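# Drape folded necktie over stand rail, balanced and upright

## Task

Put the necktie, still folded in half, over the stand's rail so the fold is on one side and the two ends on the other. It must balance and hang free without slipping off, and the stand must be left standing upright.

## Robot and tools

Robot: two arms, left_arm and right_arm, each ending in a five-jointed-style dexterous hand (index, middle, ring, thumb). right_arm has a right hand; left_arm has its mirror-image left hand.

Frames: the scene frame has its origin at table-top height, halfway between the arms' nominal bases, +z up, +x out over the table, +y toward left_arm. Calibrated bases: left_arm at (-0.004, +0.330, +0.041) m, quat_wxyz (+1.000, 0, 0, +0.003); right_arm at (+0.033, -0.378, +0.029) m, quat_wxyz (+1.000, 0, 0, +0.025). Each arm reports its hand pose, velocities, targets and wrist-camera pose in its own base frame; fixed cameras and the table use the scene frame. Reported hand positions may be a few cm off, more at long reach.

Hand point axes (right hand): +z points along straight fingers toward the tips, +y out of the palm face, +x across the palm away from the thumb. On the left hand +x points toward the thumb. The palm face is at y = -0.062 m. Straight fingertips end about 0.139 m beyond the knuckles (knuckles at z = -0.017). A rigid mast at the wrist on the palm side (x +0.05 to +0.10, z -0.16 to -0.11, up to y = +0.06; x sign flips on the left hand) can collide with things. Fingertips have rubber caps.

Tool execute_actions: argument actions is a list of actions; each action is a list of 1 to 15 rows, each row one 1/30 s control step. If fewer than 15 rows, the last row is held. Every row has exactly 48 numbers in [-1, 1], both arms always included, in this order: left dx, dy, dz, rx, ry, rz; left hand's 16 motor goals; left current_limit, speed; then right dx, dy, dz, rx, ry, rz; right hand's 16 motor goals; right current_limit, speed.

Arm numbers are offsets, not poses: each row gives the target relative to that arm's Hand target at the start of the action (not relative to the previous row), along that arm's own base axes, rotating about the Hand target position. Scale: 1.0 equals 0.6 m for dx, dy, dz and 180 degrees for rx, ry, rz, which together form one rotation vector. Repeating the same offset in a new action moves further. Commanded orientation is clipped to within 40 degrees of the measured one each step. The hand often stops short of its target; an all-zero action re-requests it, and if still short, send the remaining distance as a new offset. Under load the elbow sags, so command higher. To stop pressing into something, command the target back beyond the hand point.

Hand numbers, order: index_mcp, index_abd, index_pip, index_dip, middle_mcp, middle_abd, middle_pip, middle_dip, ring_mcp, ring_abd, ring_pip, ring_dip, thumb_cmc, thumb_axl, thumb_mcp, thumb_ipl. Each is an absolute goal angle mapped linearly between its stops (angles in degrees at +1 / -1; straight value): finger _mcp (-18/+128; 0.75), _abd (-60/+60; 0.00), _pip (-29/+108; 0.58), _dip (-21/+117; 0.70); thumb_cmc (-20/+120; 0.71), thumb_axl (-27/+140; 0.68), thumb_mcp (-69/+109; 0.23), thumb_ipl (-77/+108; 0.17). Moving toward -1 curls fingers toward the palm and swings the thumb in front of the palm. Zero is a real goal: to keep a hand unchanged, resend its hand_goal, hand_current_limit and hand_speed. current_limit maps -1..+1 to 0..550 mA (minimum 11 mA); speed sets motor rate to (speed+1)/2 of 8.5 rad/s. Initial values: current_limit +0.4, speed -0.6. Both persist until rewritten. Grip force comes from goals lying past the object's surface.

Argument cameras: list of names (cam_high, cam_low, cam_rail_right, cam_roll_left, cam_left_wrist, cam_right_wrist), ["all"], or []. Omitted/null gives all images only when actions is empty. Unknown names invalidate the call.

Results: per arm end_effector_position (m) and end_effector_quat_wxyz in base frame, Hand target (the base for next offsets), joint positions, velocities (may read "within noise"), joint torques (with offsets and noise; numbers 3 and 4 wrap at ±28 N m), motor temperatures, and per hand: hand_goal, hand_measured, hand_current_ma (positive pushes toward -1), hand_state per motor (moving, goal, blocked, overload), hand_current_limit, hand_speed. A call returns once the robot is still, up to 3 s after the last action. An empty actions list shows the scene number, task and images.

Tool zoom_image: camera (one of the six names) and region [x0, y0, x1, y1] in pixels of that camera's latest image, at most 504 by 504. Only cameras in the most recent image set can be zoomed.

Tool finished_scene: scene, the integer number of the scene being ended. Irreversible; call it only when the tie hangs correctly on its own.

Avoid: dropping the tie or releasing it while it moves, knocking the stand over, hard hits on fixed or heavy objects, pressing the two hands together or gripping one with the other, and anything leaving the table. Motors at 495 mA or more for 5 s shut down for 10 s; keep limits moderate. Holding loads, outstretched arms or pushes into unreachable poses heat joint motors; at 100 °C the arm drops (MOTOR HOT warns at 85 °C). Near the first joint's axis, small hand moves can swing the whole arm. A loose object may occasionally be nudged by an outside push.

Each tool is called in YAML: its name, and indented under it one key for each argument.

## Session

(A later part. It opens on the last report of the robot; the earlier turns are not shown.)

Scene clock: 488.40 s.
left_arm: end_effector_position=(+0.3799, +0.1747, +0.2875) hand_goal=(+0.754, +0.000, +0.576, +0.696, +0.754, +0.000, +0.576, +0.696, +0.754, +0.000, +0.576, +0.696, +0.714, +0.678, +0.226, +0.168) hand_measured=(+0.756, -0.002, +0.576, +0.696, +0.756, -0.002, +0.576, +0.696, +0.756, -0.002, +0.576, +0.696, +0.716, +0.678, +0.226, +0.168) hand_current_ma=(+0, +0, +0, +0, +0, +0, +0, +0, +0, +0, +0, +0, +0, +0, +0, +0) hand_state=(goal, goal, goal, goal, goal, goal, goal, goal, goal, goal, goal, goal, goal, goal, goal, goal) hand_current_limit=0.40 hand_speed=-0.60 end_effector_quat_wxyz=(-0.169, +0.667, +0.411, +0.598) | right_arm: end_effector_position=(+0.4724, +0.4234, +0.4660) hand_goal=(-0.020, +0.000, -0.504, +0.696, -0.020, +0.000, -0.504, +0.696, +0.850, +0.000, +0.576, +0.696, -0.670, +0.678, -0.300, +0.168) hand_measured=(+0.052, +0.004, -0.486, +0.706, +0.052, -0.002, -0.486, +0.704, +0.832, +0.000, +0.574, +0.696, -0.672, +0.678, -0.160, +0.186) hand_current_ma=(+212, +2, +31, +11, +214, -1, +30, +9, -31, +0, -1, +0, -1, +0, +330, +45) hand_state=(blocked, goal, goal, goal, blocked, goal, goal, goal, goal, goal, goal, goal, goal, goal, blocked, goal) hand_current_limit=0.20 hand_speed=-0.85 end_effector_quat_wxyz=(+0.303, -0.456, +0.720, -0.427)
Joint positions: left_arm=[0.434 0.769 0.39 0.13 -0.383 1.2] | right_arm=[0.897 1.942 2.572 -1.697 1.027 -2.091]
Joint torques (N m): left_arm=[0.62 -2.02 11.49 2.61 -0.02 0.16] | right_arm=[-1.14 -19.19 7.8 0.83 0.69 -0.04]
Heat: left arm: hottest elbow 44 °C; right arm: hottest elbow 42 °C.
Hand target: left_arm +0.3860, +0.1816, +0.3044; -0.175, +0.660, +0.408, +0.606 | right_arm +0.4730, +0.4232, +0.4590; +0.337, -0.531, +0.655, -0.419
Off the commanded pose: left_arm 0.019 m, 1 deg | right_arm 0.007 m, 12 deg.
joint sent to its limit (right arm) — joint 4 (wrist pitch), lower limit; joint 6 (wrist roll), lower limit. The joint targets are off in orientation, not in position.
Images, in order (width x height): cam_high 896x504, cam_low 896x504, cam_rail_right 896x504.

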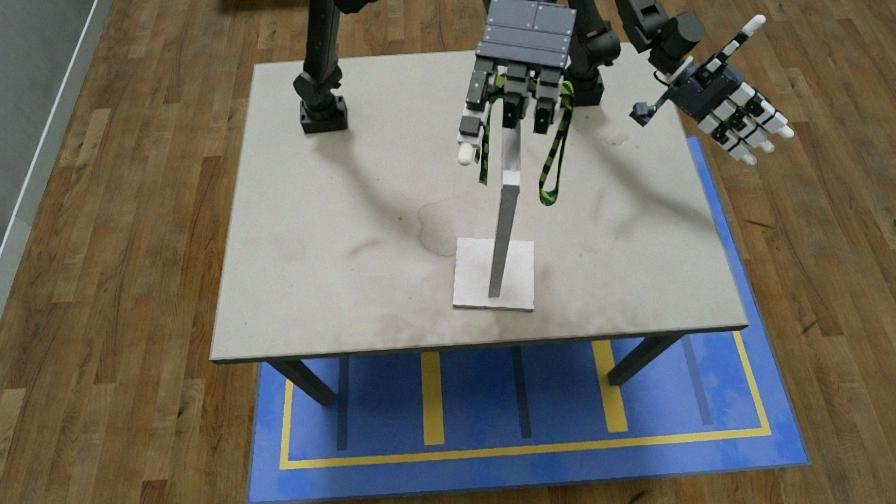

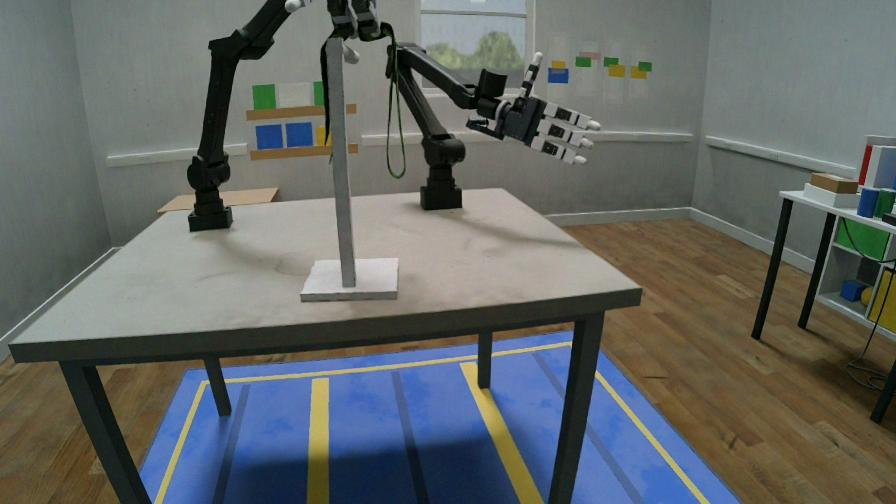

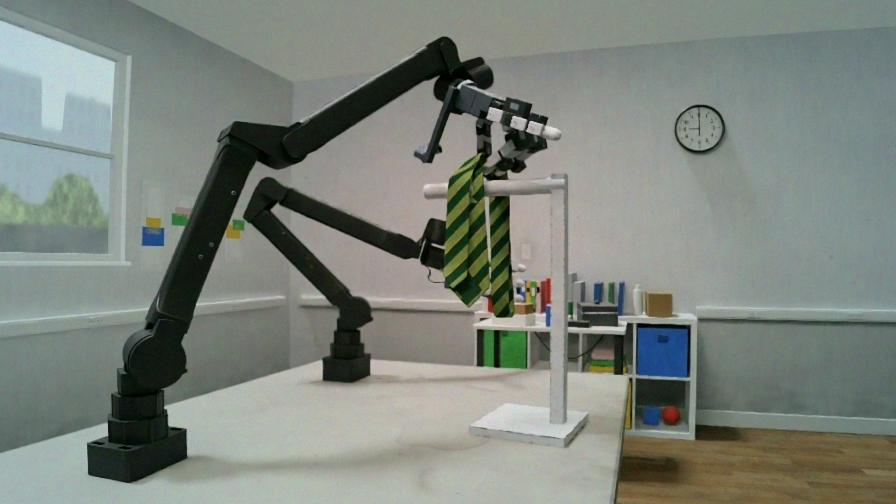

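execute_actions:
  actions:
    - [[0,0,0,0,0,0,0.754,0,0.576,0.696,0.754,0,0.576,0.696,0.754,0,0.576,0.696,0.714,0.678,0.226,0.168,0.4,-0.6,0,-0.014,-0.014,0,0,0,-0.02,0,-0.504,0.696,-0.02,0,-0.504,0.696,0.85,0,0.576,0.696,-0.671,0.678,-0.30,0.168,0.2,-0.85]]
  cameras: ["cam_high","cam_low","cam_rail_right"]

zoom_image:
  camera: "cam_rail_right"
  region: [420, 100, 580, 220]

zoom_image:
  camera: "cam_low"
  region: [290, 0, 430, 110]

Scene clock: 499.50 s.
left_arm: end_effector_position=(+0.3799, +0.1747, +0.2875) hand_goal=(+0.754, +0.000, +0.576, +0.696, +0.754, +0.000, +0.576, +0.696, +0.754, +0.000, +0.576, +0.696, +0.714, +0.678, +0.226, +0.168) hand_measured=(+0.756, -0.002, +0.576, +0.696, +0.756, -0.002, +0.576, +0.696, +0.756, -0.002, +0.576, +0.696, +0.716, +0.678, +0.226, +0.168) hand_current_ma=(+0, +0, +0, +0, +0, +0, +0, +0, +0, +0, +0, +0, +0, +0, +0, +0) hand_state=(goal, goal, goal, goal, goal, goal, goal, goal, goal, goal, goal, goal, goal, goal, goal, goal) hand_current_limit=0.40 hand_speed=-0.60 end_effector_quat_wxyz=(-0.169, +0.667, +0.411, +0.598) | right_arm: end_effector_position=(+0.4705, +0.4205, +0.4476) hand_goal=(-0.020, +0.000, -0.504, +0.696, -0.020, +0.000, -0.504, +0.696, +0.850, +0.000, +0.576, +0.696, -0.670, +0.678, -0.300, +0.168) hand_measured=(+0.052, +0.004, -0.486, +0.706, +0.050, -0.002, -0.486, +0.704, +0.832, +0.000, +0.574, +0.696, -0.672, +0.678, -0.160, +0.188) hand_current_ma=(+212, +2, +31, +11, +205, -1, +28, +10, -31, +0, -1, +0, -1, +0, +330, +47) hand_state=(blocked, goal, goal, goal, blocked, goal, goal, goal, goal, goal, goal, goal, goal, goal, blocked, goal) hand_current_limit=0.20 hand_speed=-0.85 end_effector_quat_wxyz=(+0.283, -0.468, +0.716, -0.434)
Joint positions: left_arm=[0.434 0.769 0.39 0.13 -0.383 1.2] | right_arm=[0.897 1.931 2.509 -1.695 1.029 -2.091]
Joint torques (N m): left_arm=[0.56 -2.32 11.56 2.61 0.01 0.16] | right_arm=[-1.9 -20.48 7.9 1.32 0.65 -0.05]
Heat: left arm: hottest elbow 44 °C; right arm: hottest elbow 41 °C.
Hand target: left_arm +0.3860, +0.1816, +0.3044; -0.175, +0.660, +0.408, +0.606 | right_arm +0.4729, +0.4147, +0.4509; +0.337, -0.531, +0.655, -0.419
Off the commanded pose: left_arm 0.019 m, 1 deg | right_arm 0.007 m, 12 deg.
joint sent to its limit (right arm) — joint 6 (wrist roll), lower limit. The joint targets are off in orientation, not in position.
Images, in order (width x height): cam_high 896x504, cam_low 896x504, cam_rail_right 896x504.

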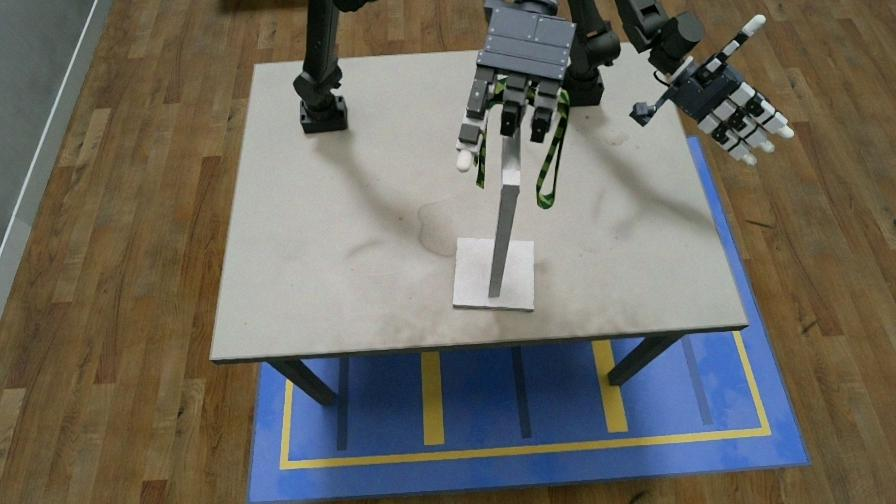

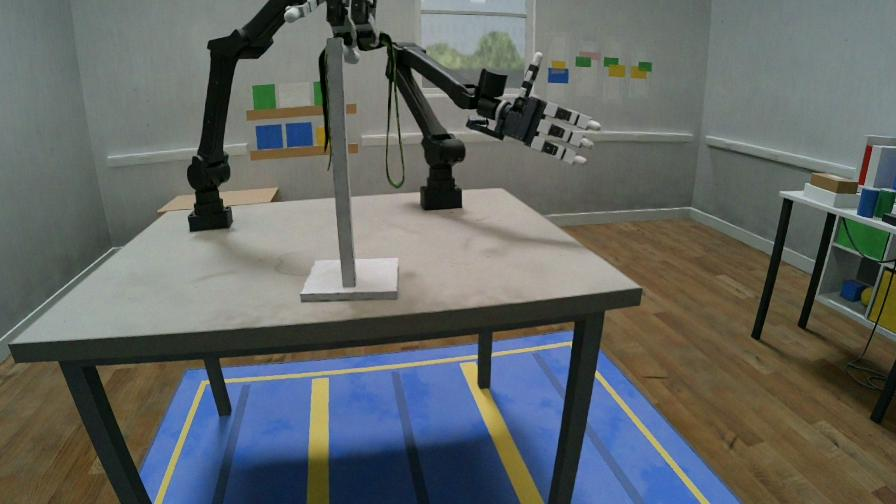

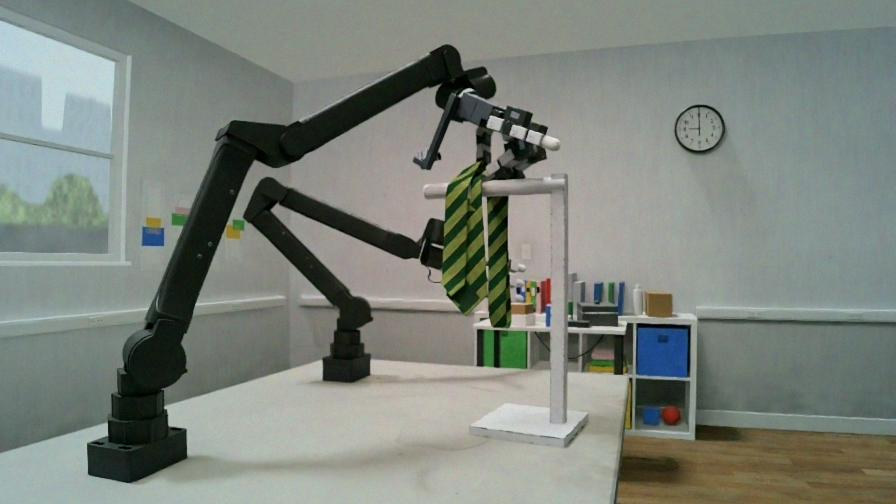

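Scaled by 3.150 from the camera's 896x504 image, which has a finer 1280x720 frame.

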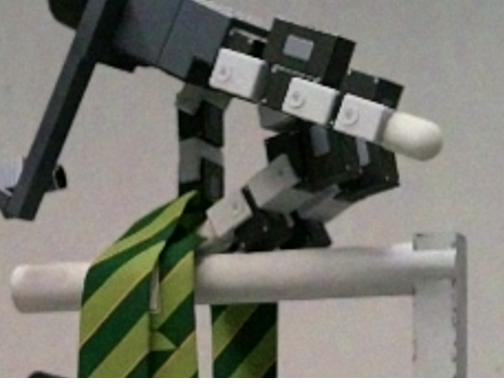

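Scaled by 3.600 from the camera's 896x504 image, which has a finer 1280x720 frame.

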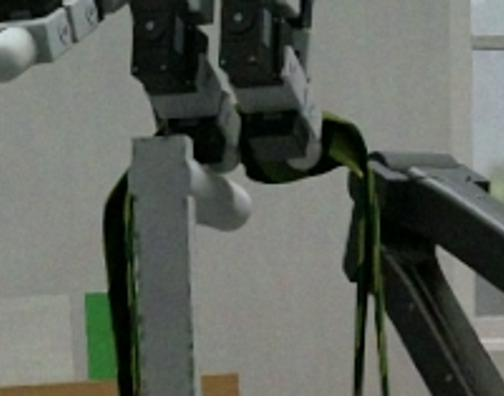

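execute_actions:
  actions:
    - [[0,0,0,0,0,0,0.754,0,0.576,0.696,0.754,0,0.576,0.696,0.754,0,0.576,0.696,0.714,0.678,0.226,0.168,0.4,-0.6,0,0,0,0,0,0,0.2,0,-0.62,0.696,0.2,0,-0.62,0.696,0.85,0,0.576,0.696,-0.671,0.678,-0.05,0.168,0.2,-0.85]]
    - [[0,0,0,0,0,0,0.754,0,0.576,0.696,0.754,0,0.576,0.696,0.754,0,0.576,0.696,0.714,0.678,0.226,0.168,0.4,-0.6,0,0,0.003,0,0,0,0.411,0,-0.737,0.696,0.411,0,-0.737,0.696,0.85,0,0.576,0.696,-0.671,0.678,0.13,0.168,0.2,-0.85]]
  cameras: ["cam_high","cam_low","cam_rail_right"]

zoom_image:
  camera: "cam_rail_right"
  region: [400, 90, 620, 330]

zoom_image:
  camera: "cam_low"
  region: [290, 0, 430, 200]

Scene clock: 511.20 s.
left_arm: end_effector_position=(+0.3799, +0.1747, +0.2875) hand_goal=(+0.754, +0.000, +0.576, +0.696, +0.754, +0.000, +0.576, +0.696, +0.754, +0.000, +0.576, +0.696, +0.714, +0.678, +0.226, +0.168) hand_measured=(+0.756, -0.002, +0.576, +0.696, +0.756, -0.002, +0.576, +0.696, +0.756, -0.002, +0.576, +0.696, +0.716, +0.678, +0.226, +0.168) hand_current_ma=(+0, +0, +0, +0, +0, +0, +0, +0, +0, +0, +0, +0, +0, +0, +0, +0) hand_state=(goal, goal, goal, goal, goal, goal, goal, goal, goal, goal, goal, goal, goal, goal, goal, goal) hand_current_limit=0.40 hand_speed=-0.60 end_effector_quat_wxyz=(-0.169, +0.667, +0.411, +0.598) | right_arm: end_effector_position=(+0.4703, +0.4203, +0.4483) hand_goal=(+0.412, +0.000, -0.736, +0.696, +0.412, +0.000, -0.736, +0.696, +0.850, +0.000, +0.576, +0.696, -0.670, +0.678, +0.130, +0.168) hand_measured=(+0.404, +0.002, -0.730, +0.700, +0.388, -0.002, -0.738, +0.694, +0.832, +0.000, +0.574, +0.696, -0.672, +0.678, +0.126, +0.170) hand_current_ma=(-12, +1, +6, +3, -45, -1, -2, -1, -31, +0, -1, +0, -1, +0, -6, +1) hand_state=(goal, goal, goal, goal, blocked, goal, goal, goal, goal, goal, goal, goal, goal, goal, goal, goal) hand_current_limit=0.20 hand_speed=-0.85 end_effector_quat_wxyz=(+0.283, -0.467, +0.716, -0.434)
Joint positions: left_arm=[0.434 0.769 0.39 0.13 -0.383 1.2] | right_arm=[0.897 1.93 2.509 -1.694 1.029 -2.091]
Joint torques (N m): left_arm=[0.38 -2.2 11.56 2.55 0 0.16] | right_arm=[-1.79 -20.31 8.51 1.22 0.71 -0.05]
Heat: left arm: hottest elbow 44 °C; right arm: hottest elbow 41 °C.
Hand target: left_arm +0.3860, +0.1816, +0.3044; -0.175, +0.660, +0.408, +0.606 | right_arm +0.4730, +0.4148, +0.4526; +0.337, -0.531, +0.655, -0.419
Off the commanded pose: left_arm 0.019 m, 1 deg | right_arm 0.007 m, 12 deg.
joint sent to its limit (right arm) — joint 6 (wrist roll), lower limit. The joint targets are off in orientation, not in position.
Images, in order (width x height): cam_high 896x504, cam_low 896x504, cam_rail_right 896x504.

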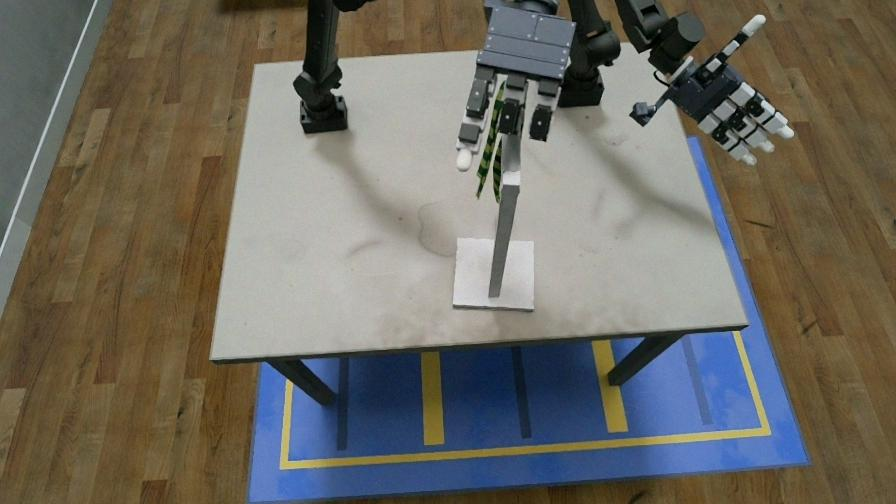

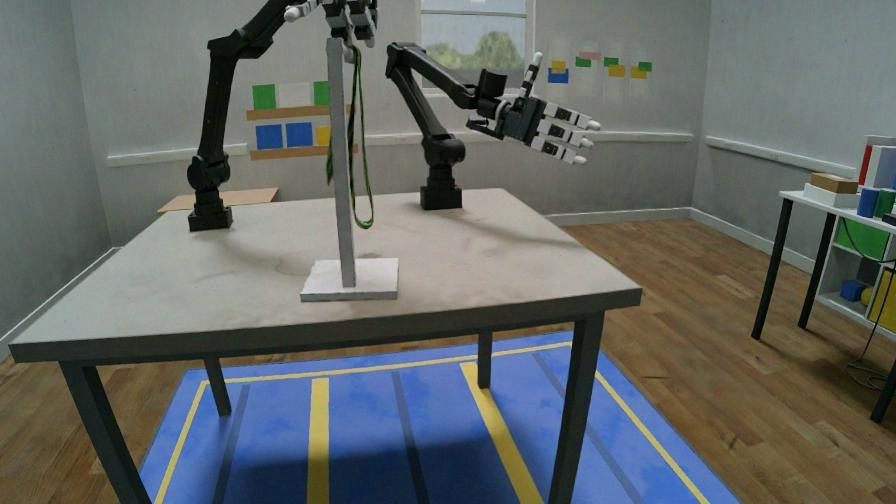

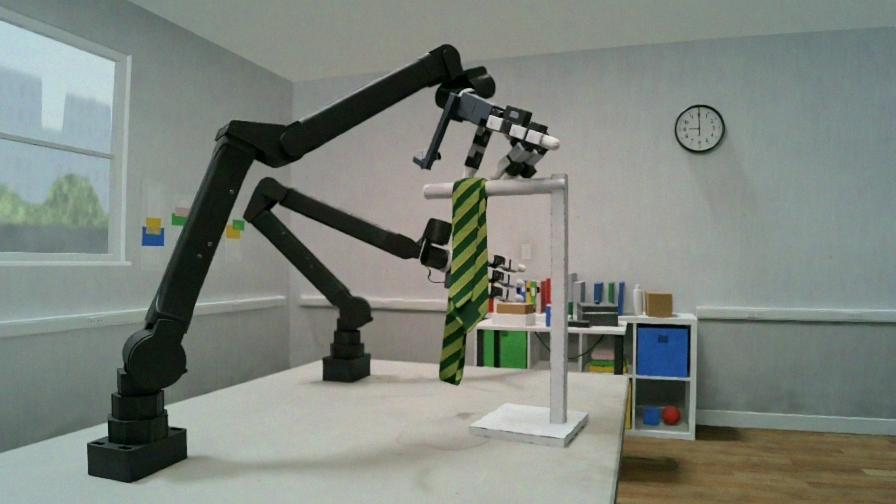

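Scaled by 2.100 from the camera's 896x504 image, which has a finer 1280x720 frame.

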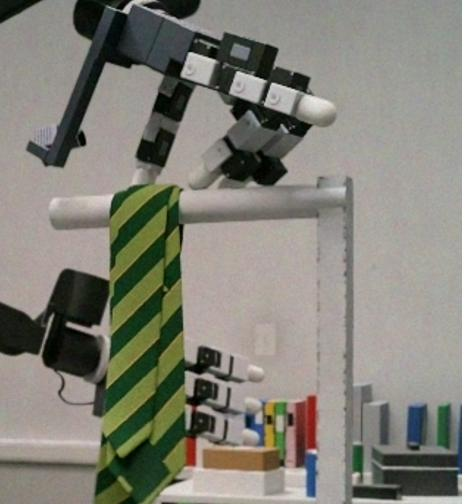

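Scaled by 2.520 from the camera's 896x504 image, which has a finer 1280x720 frame.

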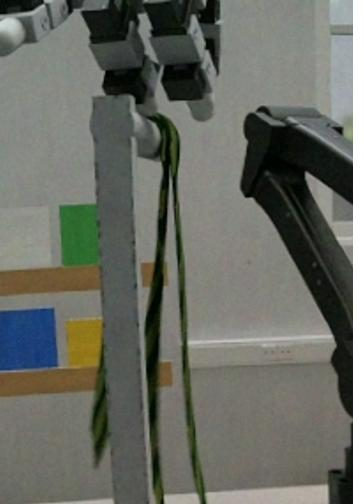

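execute_actions:
  actions:
    - [[0,0,0,0,0,0,0.754,0,0.576,0.696,0.754,0,0.576,0.696,0.754,0,0.576,0.696,0.714,0.678,0.226,0.168,0.4,-0.6,0,0,0.06,0,0,0,0.411,0,-0.737,0.696,0.411,0,-0.737,0.696,0.85,0,0.576,0.696,-0.671,0.678,0.13,0.168,0.2,-0.85]]
    - [[0,0,0,0,0,0,0.754,0,0.576,0.696,0.754,0,0.576,0.696,0.754,0,0.576,0.696,0.714,0.678,0.226,0.168,0.4,-0.6,-0.02,0,0.08,0,0,0,0.411,0,-0.737,0.696,0.411,0,-0.737,0.696,0.85,0,0.576,0.696,-0.671,0.678,0.13,0.168,0.2,-0.85]]
  cameras: ["cam_high","cam_low","cam_rail_right","cam_roll_left"]

zoom_image:
  camera: "cam_rail_right"
  region: [400, 140, 620, 440]

zoom_image:
  camera: "cam_low"
  region: [270, 20, 450, 300]

Scene clock: 517.57 s.
left_arm: end_effector_position=(+0.3799, +0.1747, +0.2875) hand_goal=(+0.754, +0.000, +0.576, +0.696, +0.754, +0.000, +0.576, +0.696, +0.754, +0.000, +0.576, +0.696, +0.714, +0.678, +0.226, +0.168) hand_measured=(+0.756, -0.002, +0.576, +0.696, +0.756, -0.002, +0.576, +0.696, +0.756, -0.002, +0.576, +0.696, +0.716, +0.678, +0.226, +0.168) hand_current_ma=(+0, +0, +0, +0, +0, +0, +0, +0, +0, +0, +0, +0, +0, +0, +0, +0) hand_state=(goal, goal, goal, goal, goal, goal, goal, goal, goal, goal, goal, goal, goal, goal, goal, goal) hand_current_limit=0.40 hand_speed=-0.60 end_effector_quat_wxyz=(-0.169, +0.667, +0.411, +0.598) | right_arm: end_effector_position=(+0.4653, +0.4105, +0.5242) hand_goal=(+0.412, +0.000, -0.736, +0.696, +0.412, +0.000, -0.736, +0.696, +0.850, +0.000, +0.576, +0.696, -0.670, +0.678, +0.130, +0.168) hand_measured=(+0.404, +0.002, -0.730, +0.700, +0.402, -0.002, -0.736, +0.694, +0.832, +0.000, +0.574, +0.696, -0.672, +0.678, +0.126, +0.170) hand_current_ma=(-12, +1, +6, +3, -15, -1, +0, -1, -31, +0, -1, +0, -1, +0, -5, +1) hand_state=(goal, goal, goal, goal, goal, goal, goal, goal, goal, goal, goal, goal, goal, goal, goal, goal) hand_current_limit=0.20 hand_speed=-0.85 end_effector_quat_wxyz=(+0.354, -0.416, +0.724, -0.422)
Joint positions: left_arm=[0.434 0.769 0.39 0.13 -0.383 1.2] | right_arm=[0.902 1.913 2.667 -1.694 1.062 -2.091]
Joint torques (N m): left_arm=[0.56 -2.26 11.51 2.56 0 0.16] | right_arm=[-0.21 -17.85 12.03 0.92 0.53 -0.02]
Heat: left arm: hottest elbow 44 °C; right arm: hottest elbow 41 °C.
Hand target: left_arm +0.3860, +0.1816, +0.3044; -0.175, +0.660, +0.408, +0.606 | right_arm +0.4609, +0.4149, +0.5366; +0.337, -0.531, +0.655, -0.419
Off the commanded pose: left_arm 0.019 m, 1 deg | right_arm 0.014 m, 15 deg.
joint sent to its limit (right arm) — joint 4 (wrist pitch), lower limit; joint 6 (wrist roll), lower limit. The joint targets are off in orientation, not in position.
Images, in order (width x height): cam_high 896x504, cam_low 896x504, cam_rail_right 896x504, cam_roll_left 896x504.

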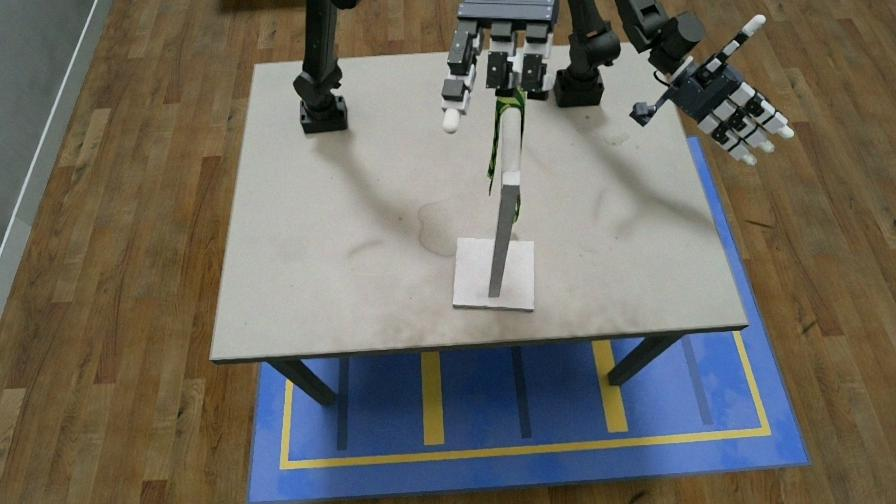

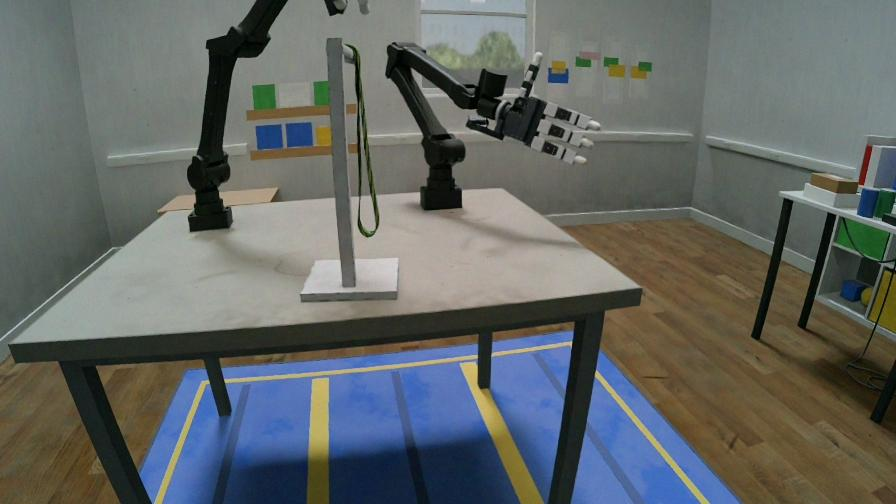

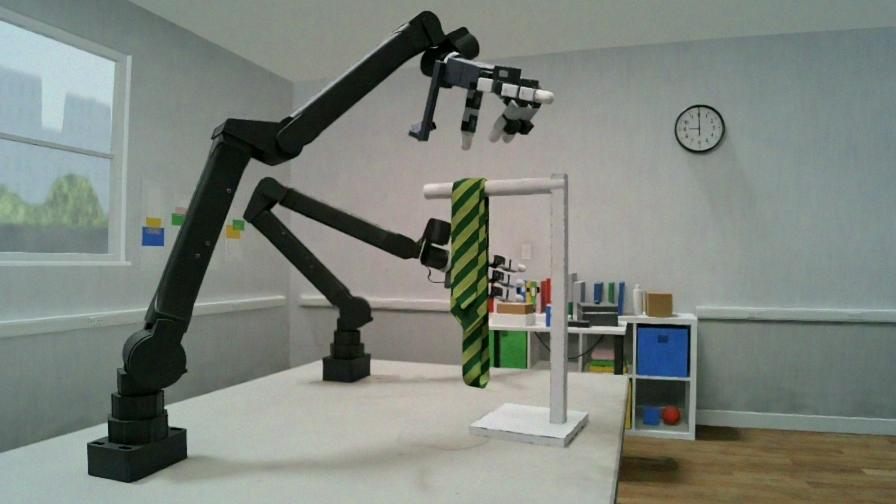

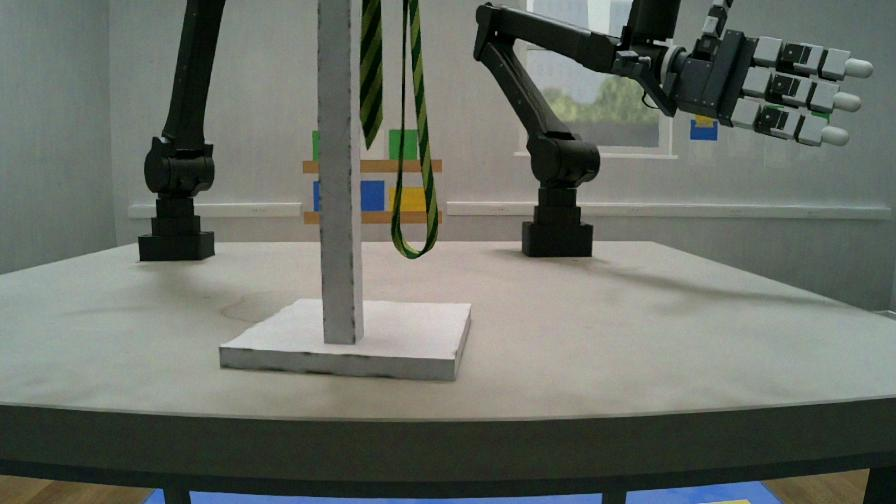

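Scaled by 1.680 from the camera's 896x504 image, which has a finer 1280x720 frame.

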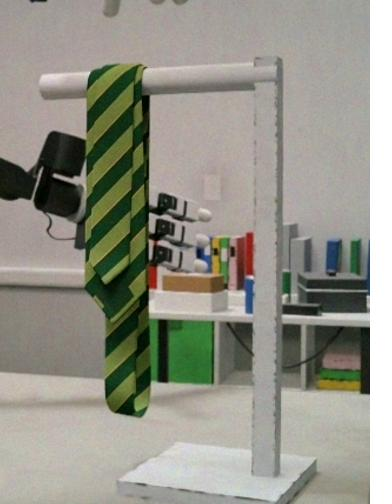

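Scaled by 1.800 from the camera's 896x504 image, which has a finer 1280x720 frame.

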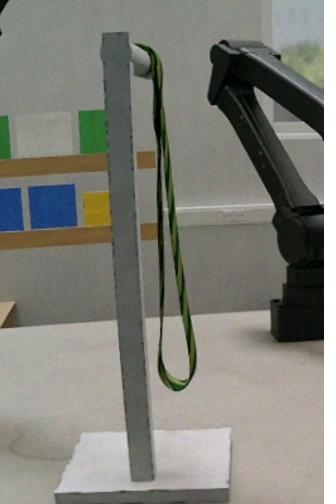

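execute_actions:
  actions:
    - [[0,0,0,0,0,0,0.754,0,0.576,0.696,0.754,0,0.576,0.696,0.754,0,0.576,0.696,0.714,0.678,0.226,0.168,0.4,-0.6,-0.1,-0.03,0.02,0,0,0,0.411,0,-0.737,0.696,0.411,0,-0.737,0.696,0.85,0,0.576,0.696,-0.671,0.678,0.13,0.168,0.2,-0.85]]
    - [[0,0,0,0,0,0,0.754,0,0.576,0.696,0.754,0,0.576,0.696,0.754,0,0.576,0.696,0.714,0.678,0.226,0.168,0.4,-0.6,-0.12,-0.03,0,0,0,0,0.411,0,-0.737,0.696,0.411,0,-0.737,0.696,0.85,0,0.576,0.696,-0.671,0.678,0.13,0.168,0.2,-0.85]]
  cameras: ["cam_high","cam_rail_right"]

zoom_image:
  camera: "cam_rail_right"
  region: [400, 140, 620, 440]

Scene clock: 529.90 s.
left_arm: end_effector_position=(+0.3799, +0.1747, +0.2875) hand_goal=(+0.754, +0.000, +0.576, +0.696, +0.754, +0.000, +0.576, +0.696, +0.754, +0.000, +0.576, +0.696, +0.714, +0.678, +0.226, +0.168) hand_measured=(+0.756, -0.002, +0.576, +0.696, +0.756, -0.002, +0.576, +0.696, +0.756, -0.002, +0.576, +0.696, +0.716, +0.678, +0.226, +0.168) hand_current_ma=(+0, +0, +0, +0, +0, +0, +0, +0, +0, +0, +0, +0, +0, +0, +0, +0) hand_state=(goal, goal, goal, goal, goal, goal, goal, goal, goal, goal, goal, goal, goal, goal, goal, goal) hand_current_limit=0.40 hand_speed=-0.60 end_effector_quat_wxyz=(-0.169, +0.667, +0.411, +0.598) | right_arm: end_effector_position=(+0.3300, +0.3804, +0.5523) hand_goal=(+0.412, +0.000, -0.736, +0.696, +0.412, +0.000, -0.736, +0.696, +0.850, +0.000, +0.576, +0.696, -0.670, +0.678, +0.130, +0.168) hand_measured=(+0.406, +0.002, -0.730, +0.700, +0.404, -0.002, -0.736, +0.694, +0.832, +0.000, +0.574, +0.696, -0.672, +0.678, +0.128, +0.170) hand_current_ma=(-8, +1, +5, +3, -11, -1, +0, -1, -31, +0, -1, +0, -1, +0, -3, +1) hand_state=(goal, goal, goal, goal, goal, goal, goal, goal, goal, goal, goal, goal, goal, goal, goal, goal) hand_current_limit=0.20 hand_speed=-0.85 end_effector_quat_wxyz=(+0.375, -0.486, +0.674, -0.411)
Joint positions: left_arm=[0.434 0.769 0.39 0.13 -0.383 1.2] | right_arm=[1.089 1.577 2.281 -1.694 1.097 -2.091]
Joint torques (N m): left_arm=[0.67 -2.32 11.58 2.61 0 0.16] | right_arm=[-1.08 -13.45 7.41 0.85 0.72 -0.02]
Heat: left arm: hottest elbow 44 °C; right arm: hottest elbow 42 °C.
Hand target: left_arm +0.3860, +0.1816, +0.3044; -0.175, +0.660, +0.408, +0.606 | right_arm +0.3290, +0.3787, +0.5488; +0.337, -0.531, +0.655, -0.419
Off the commanded pose: left_arm 0.019 m, 1 deg | right_arm 0.004 m, 7 deg.
joint sent to its limit (right arm) — joint 4 (wrist pitch), lower limit; joint 6 (wrist roll), lower limit. The joint targets are off in orientation, not in position.
Images, in order (width x height): cam_high 896x504, cam_rail_right 896x504.

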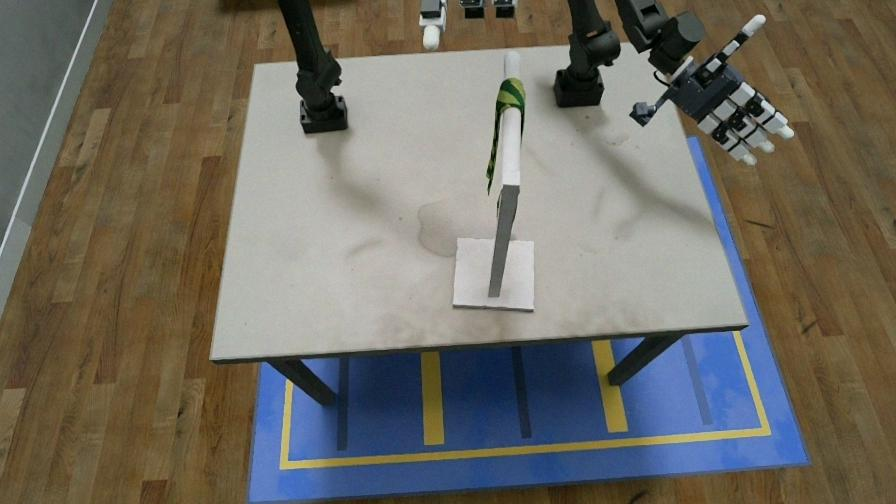

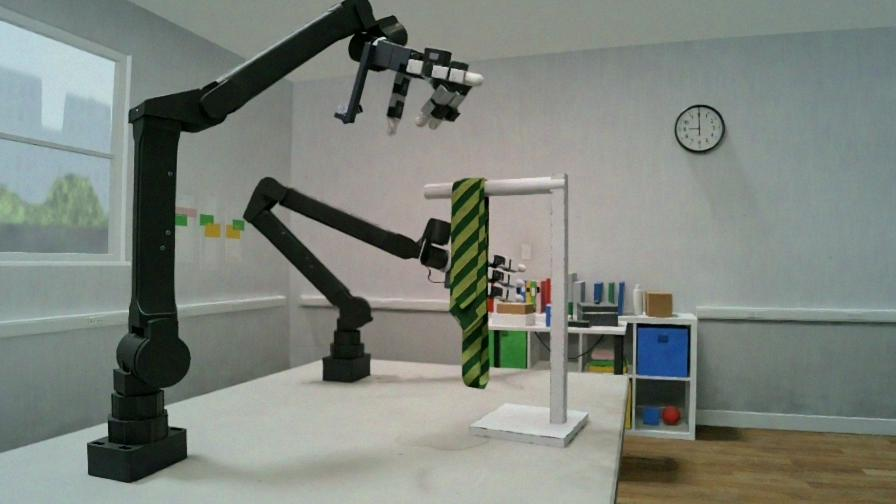

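Scaled by 1.680 from the camera's 896x504 image, which has a finer 1280x720 frame.

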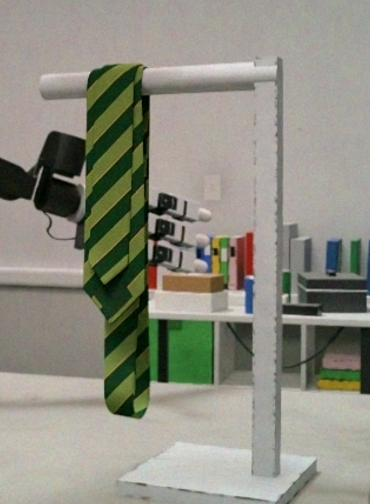

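finished_scene:
  scene: 1

The scene is finished: the task was done.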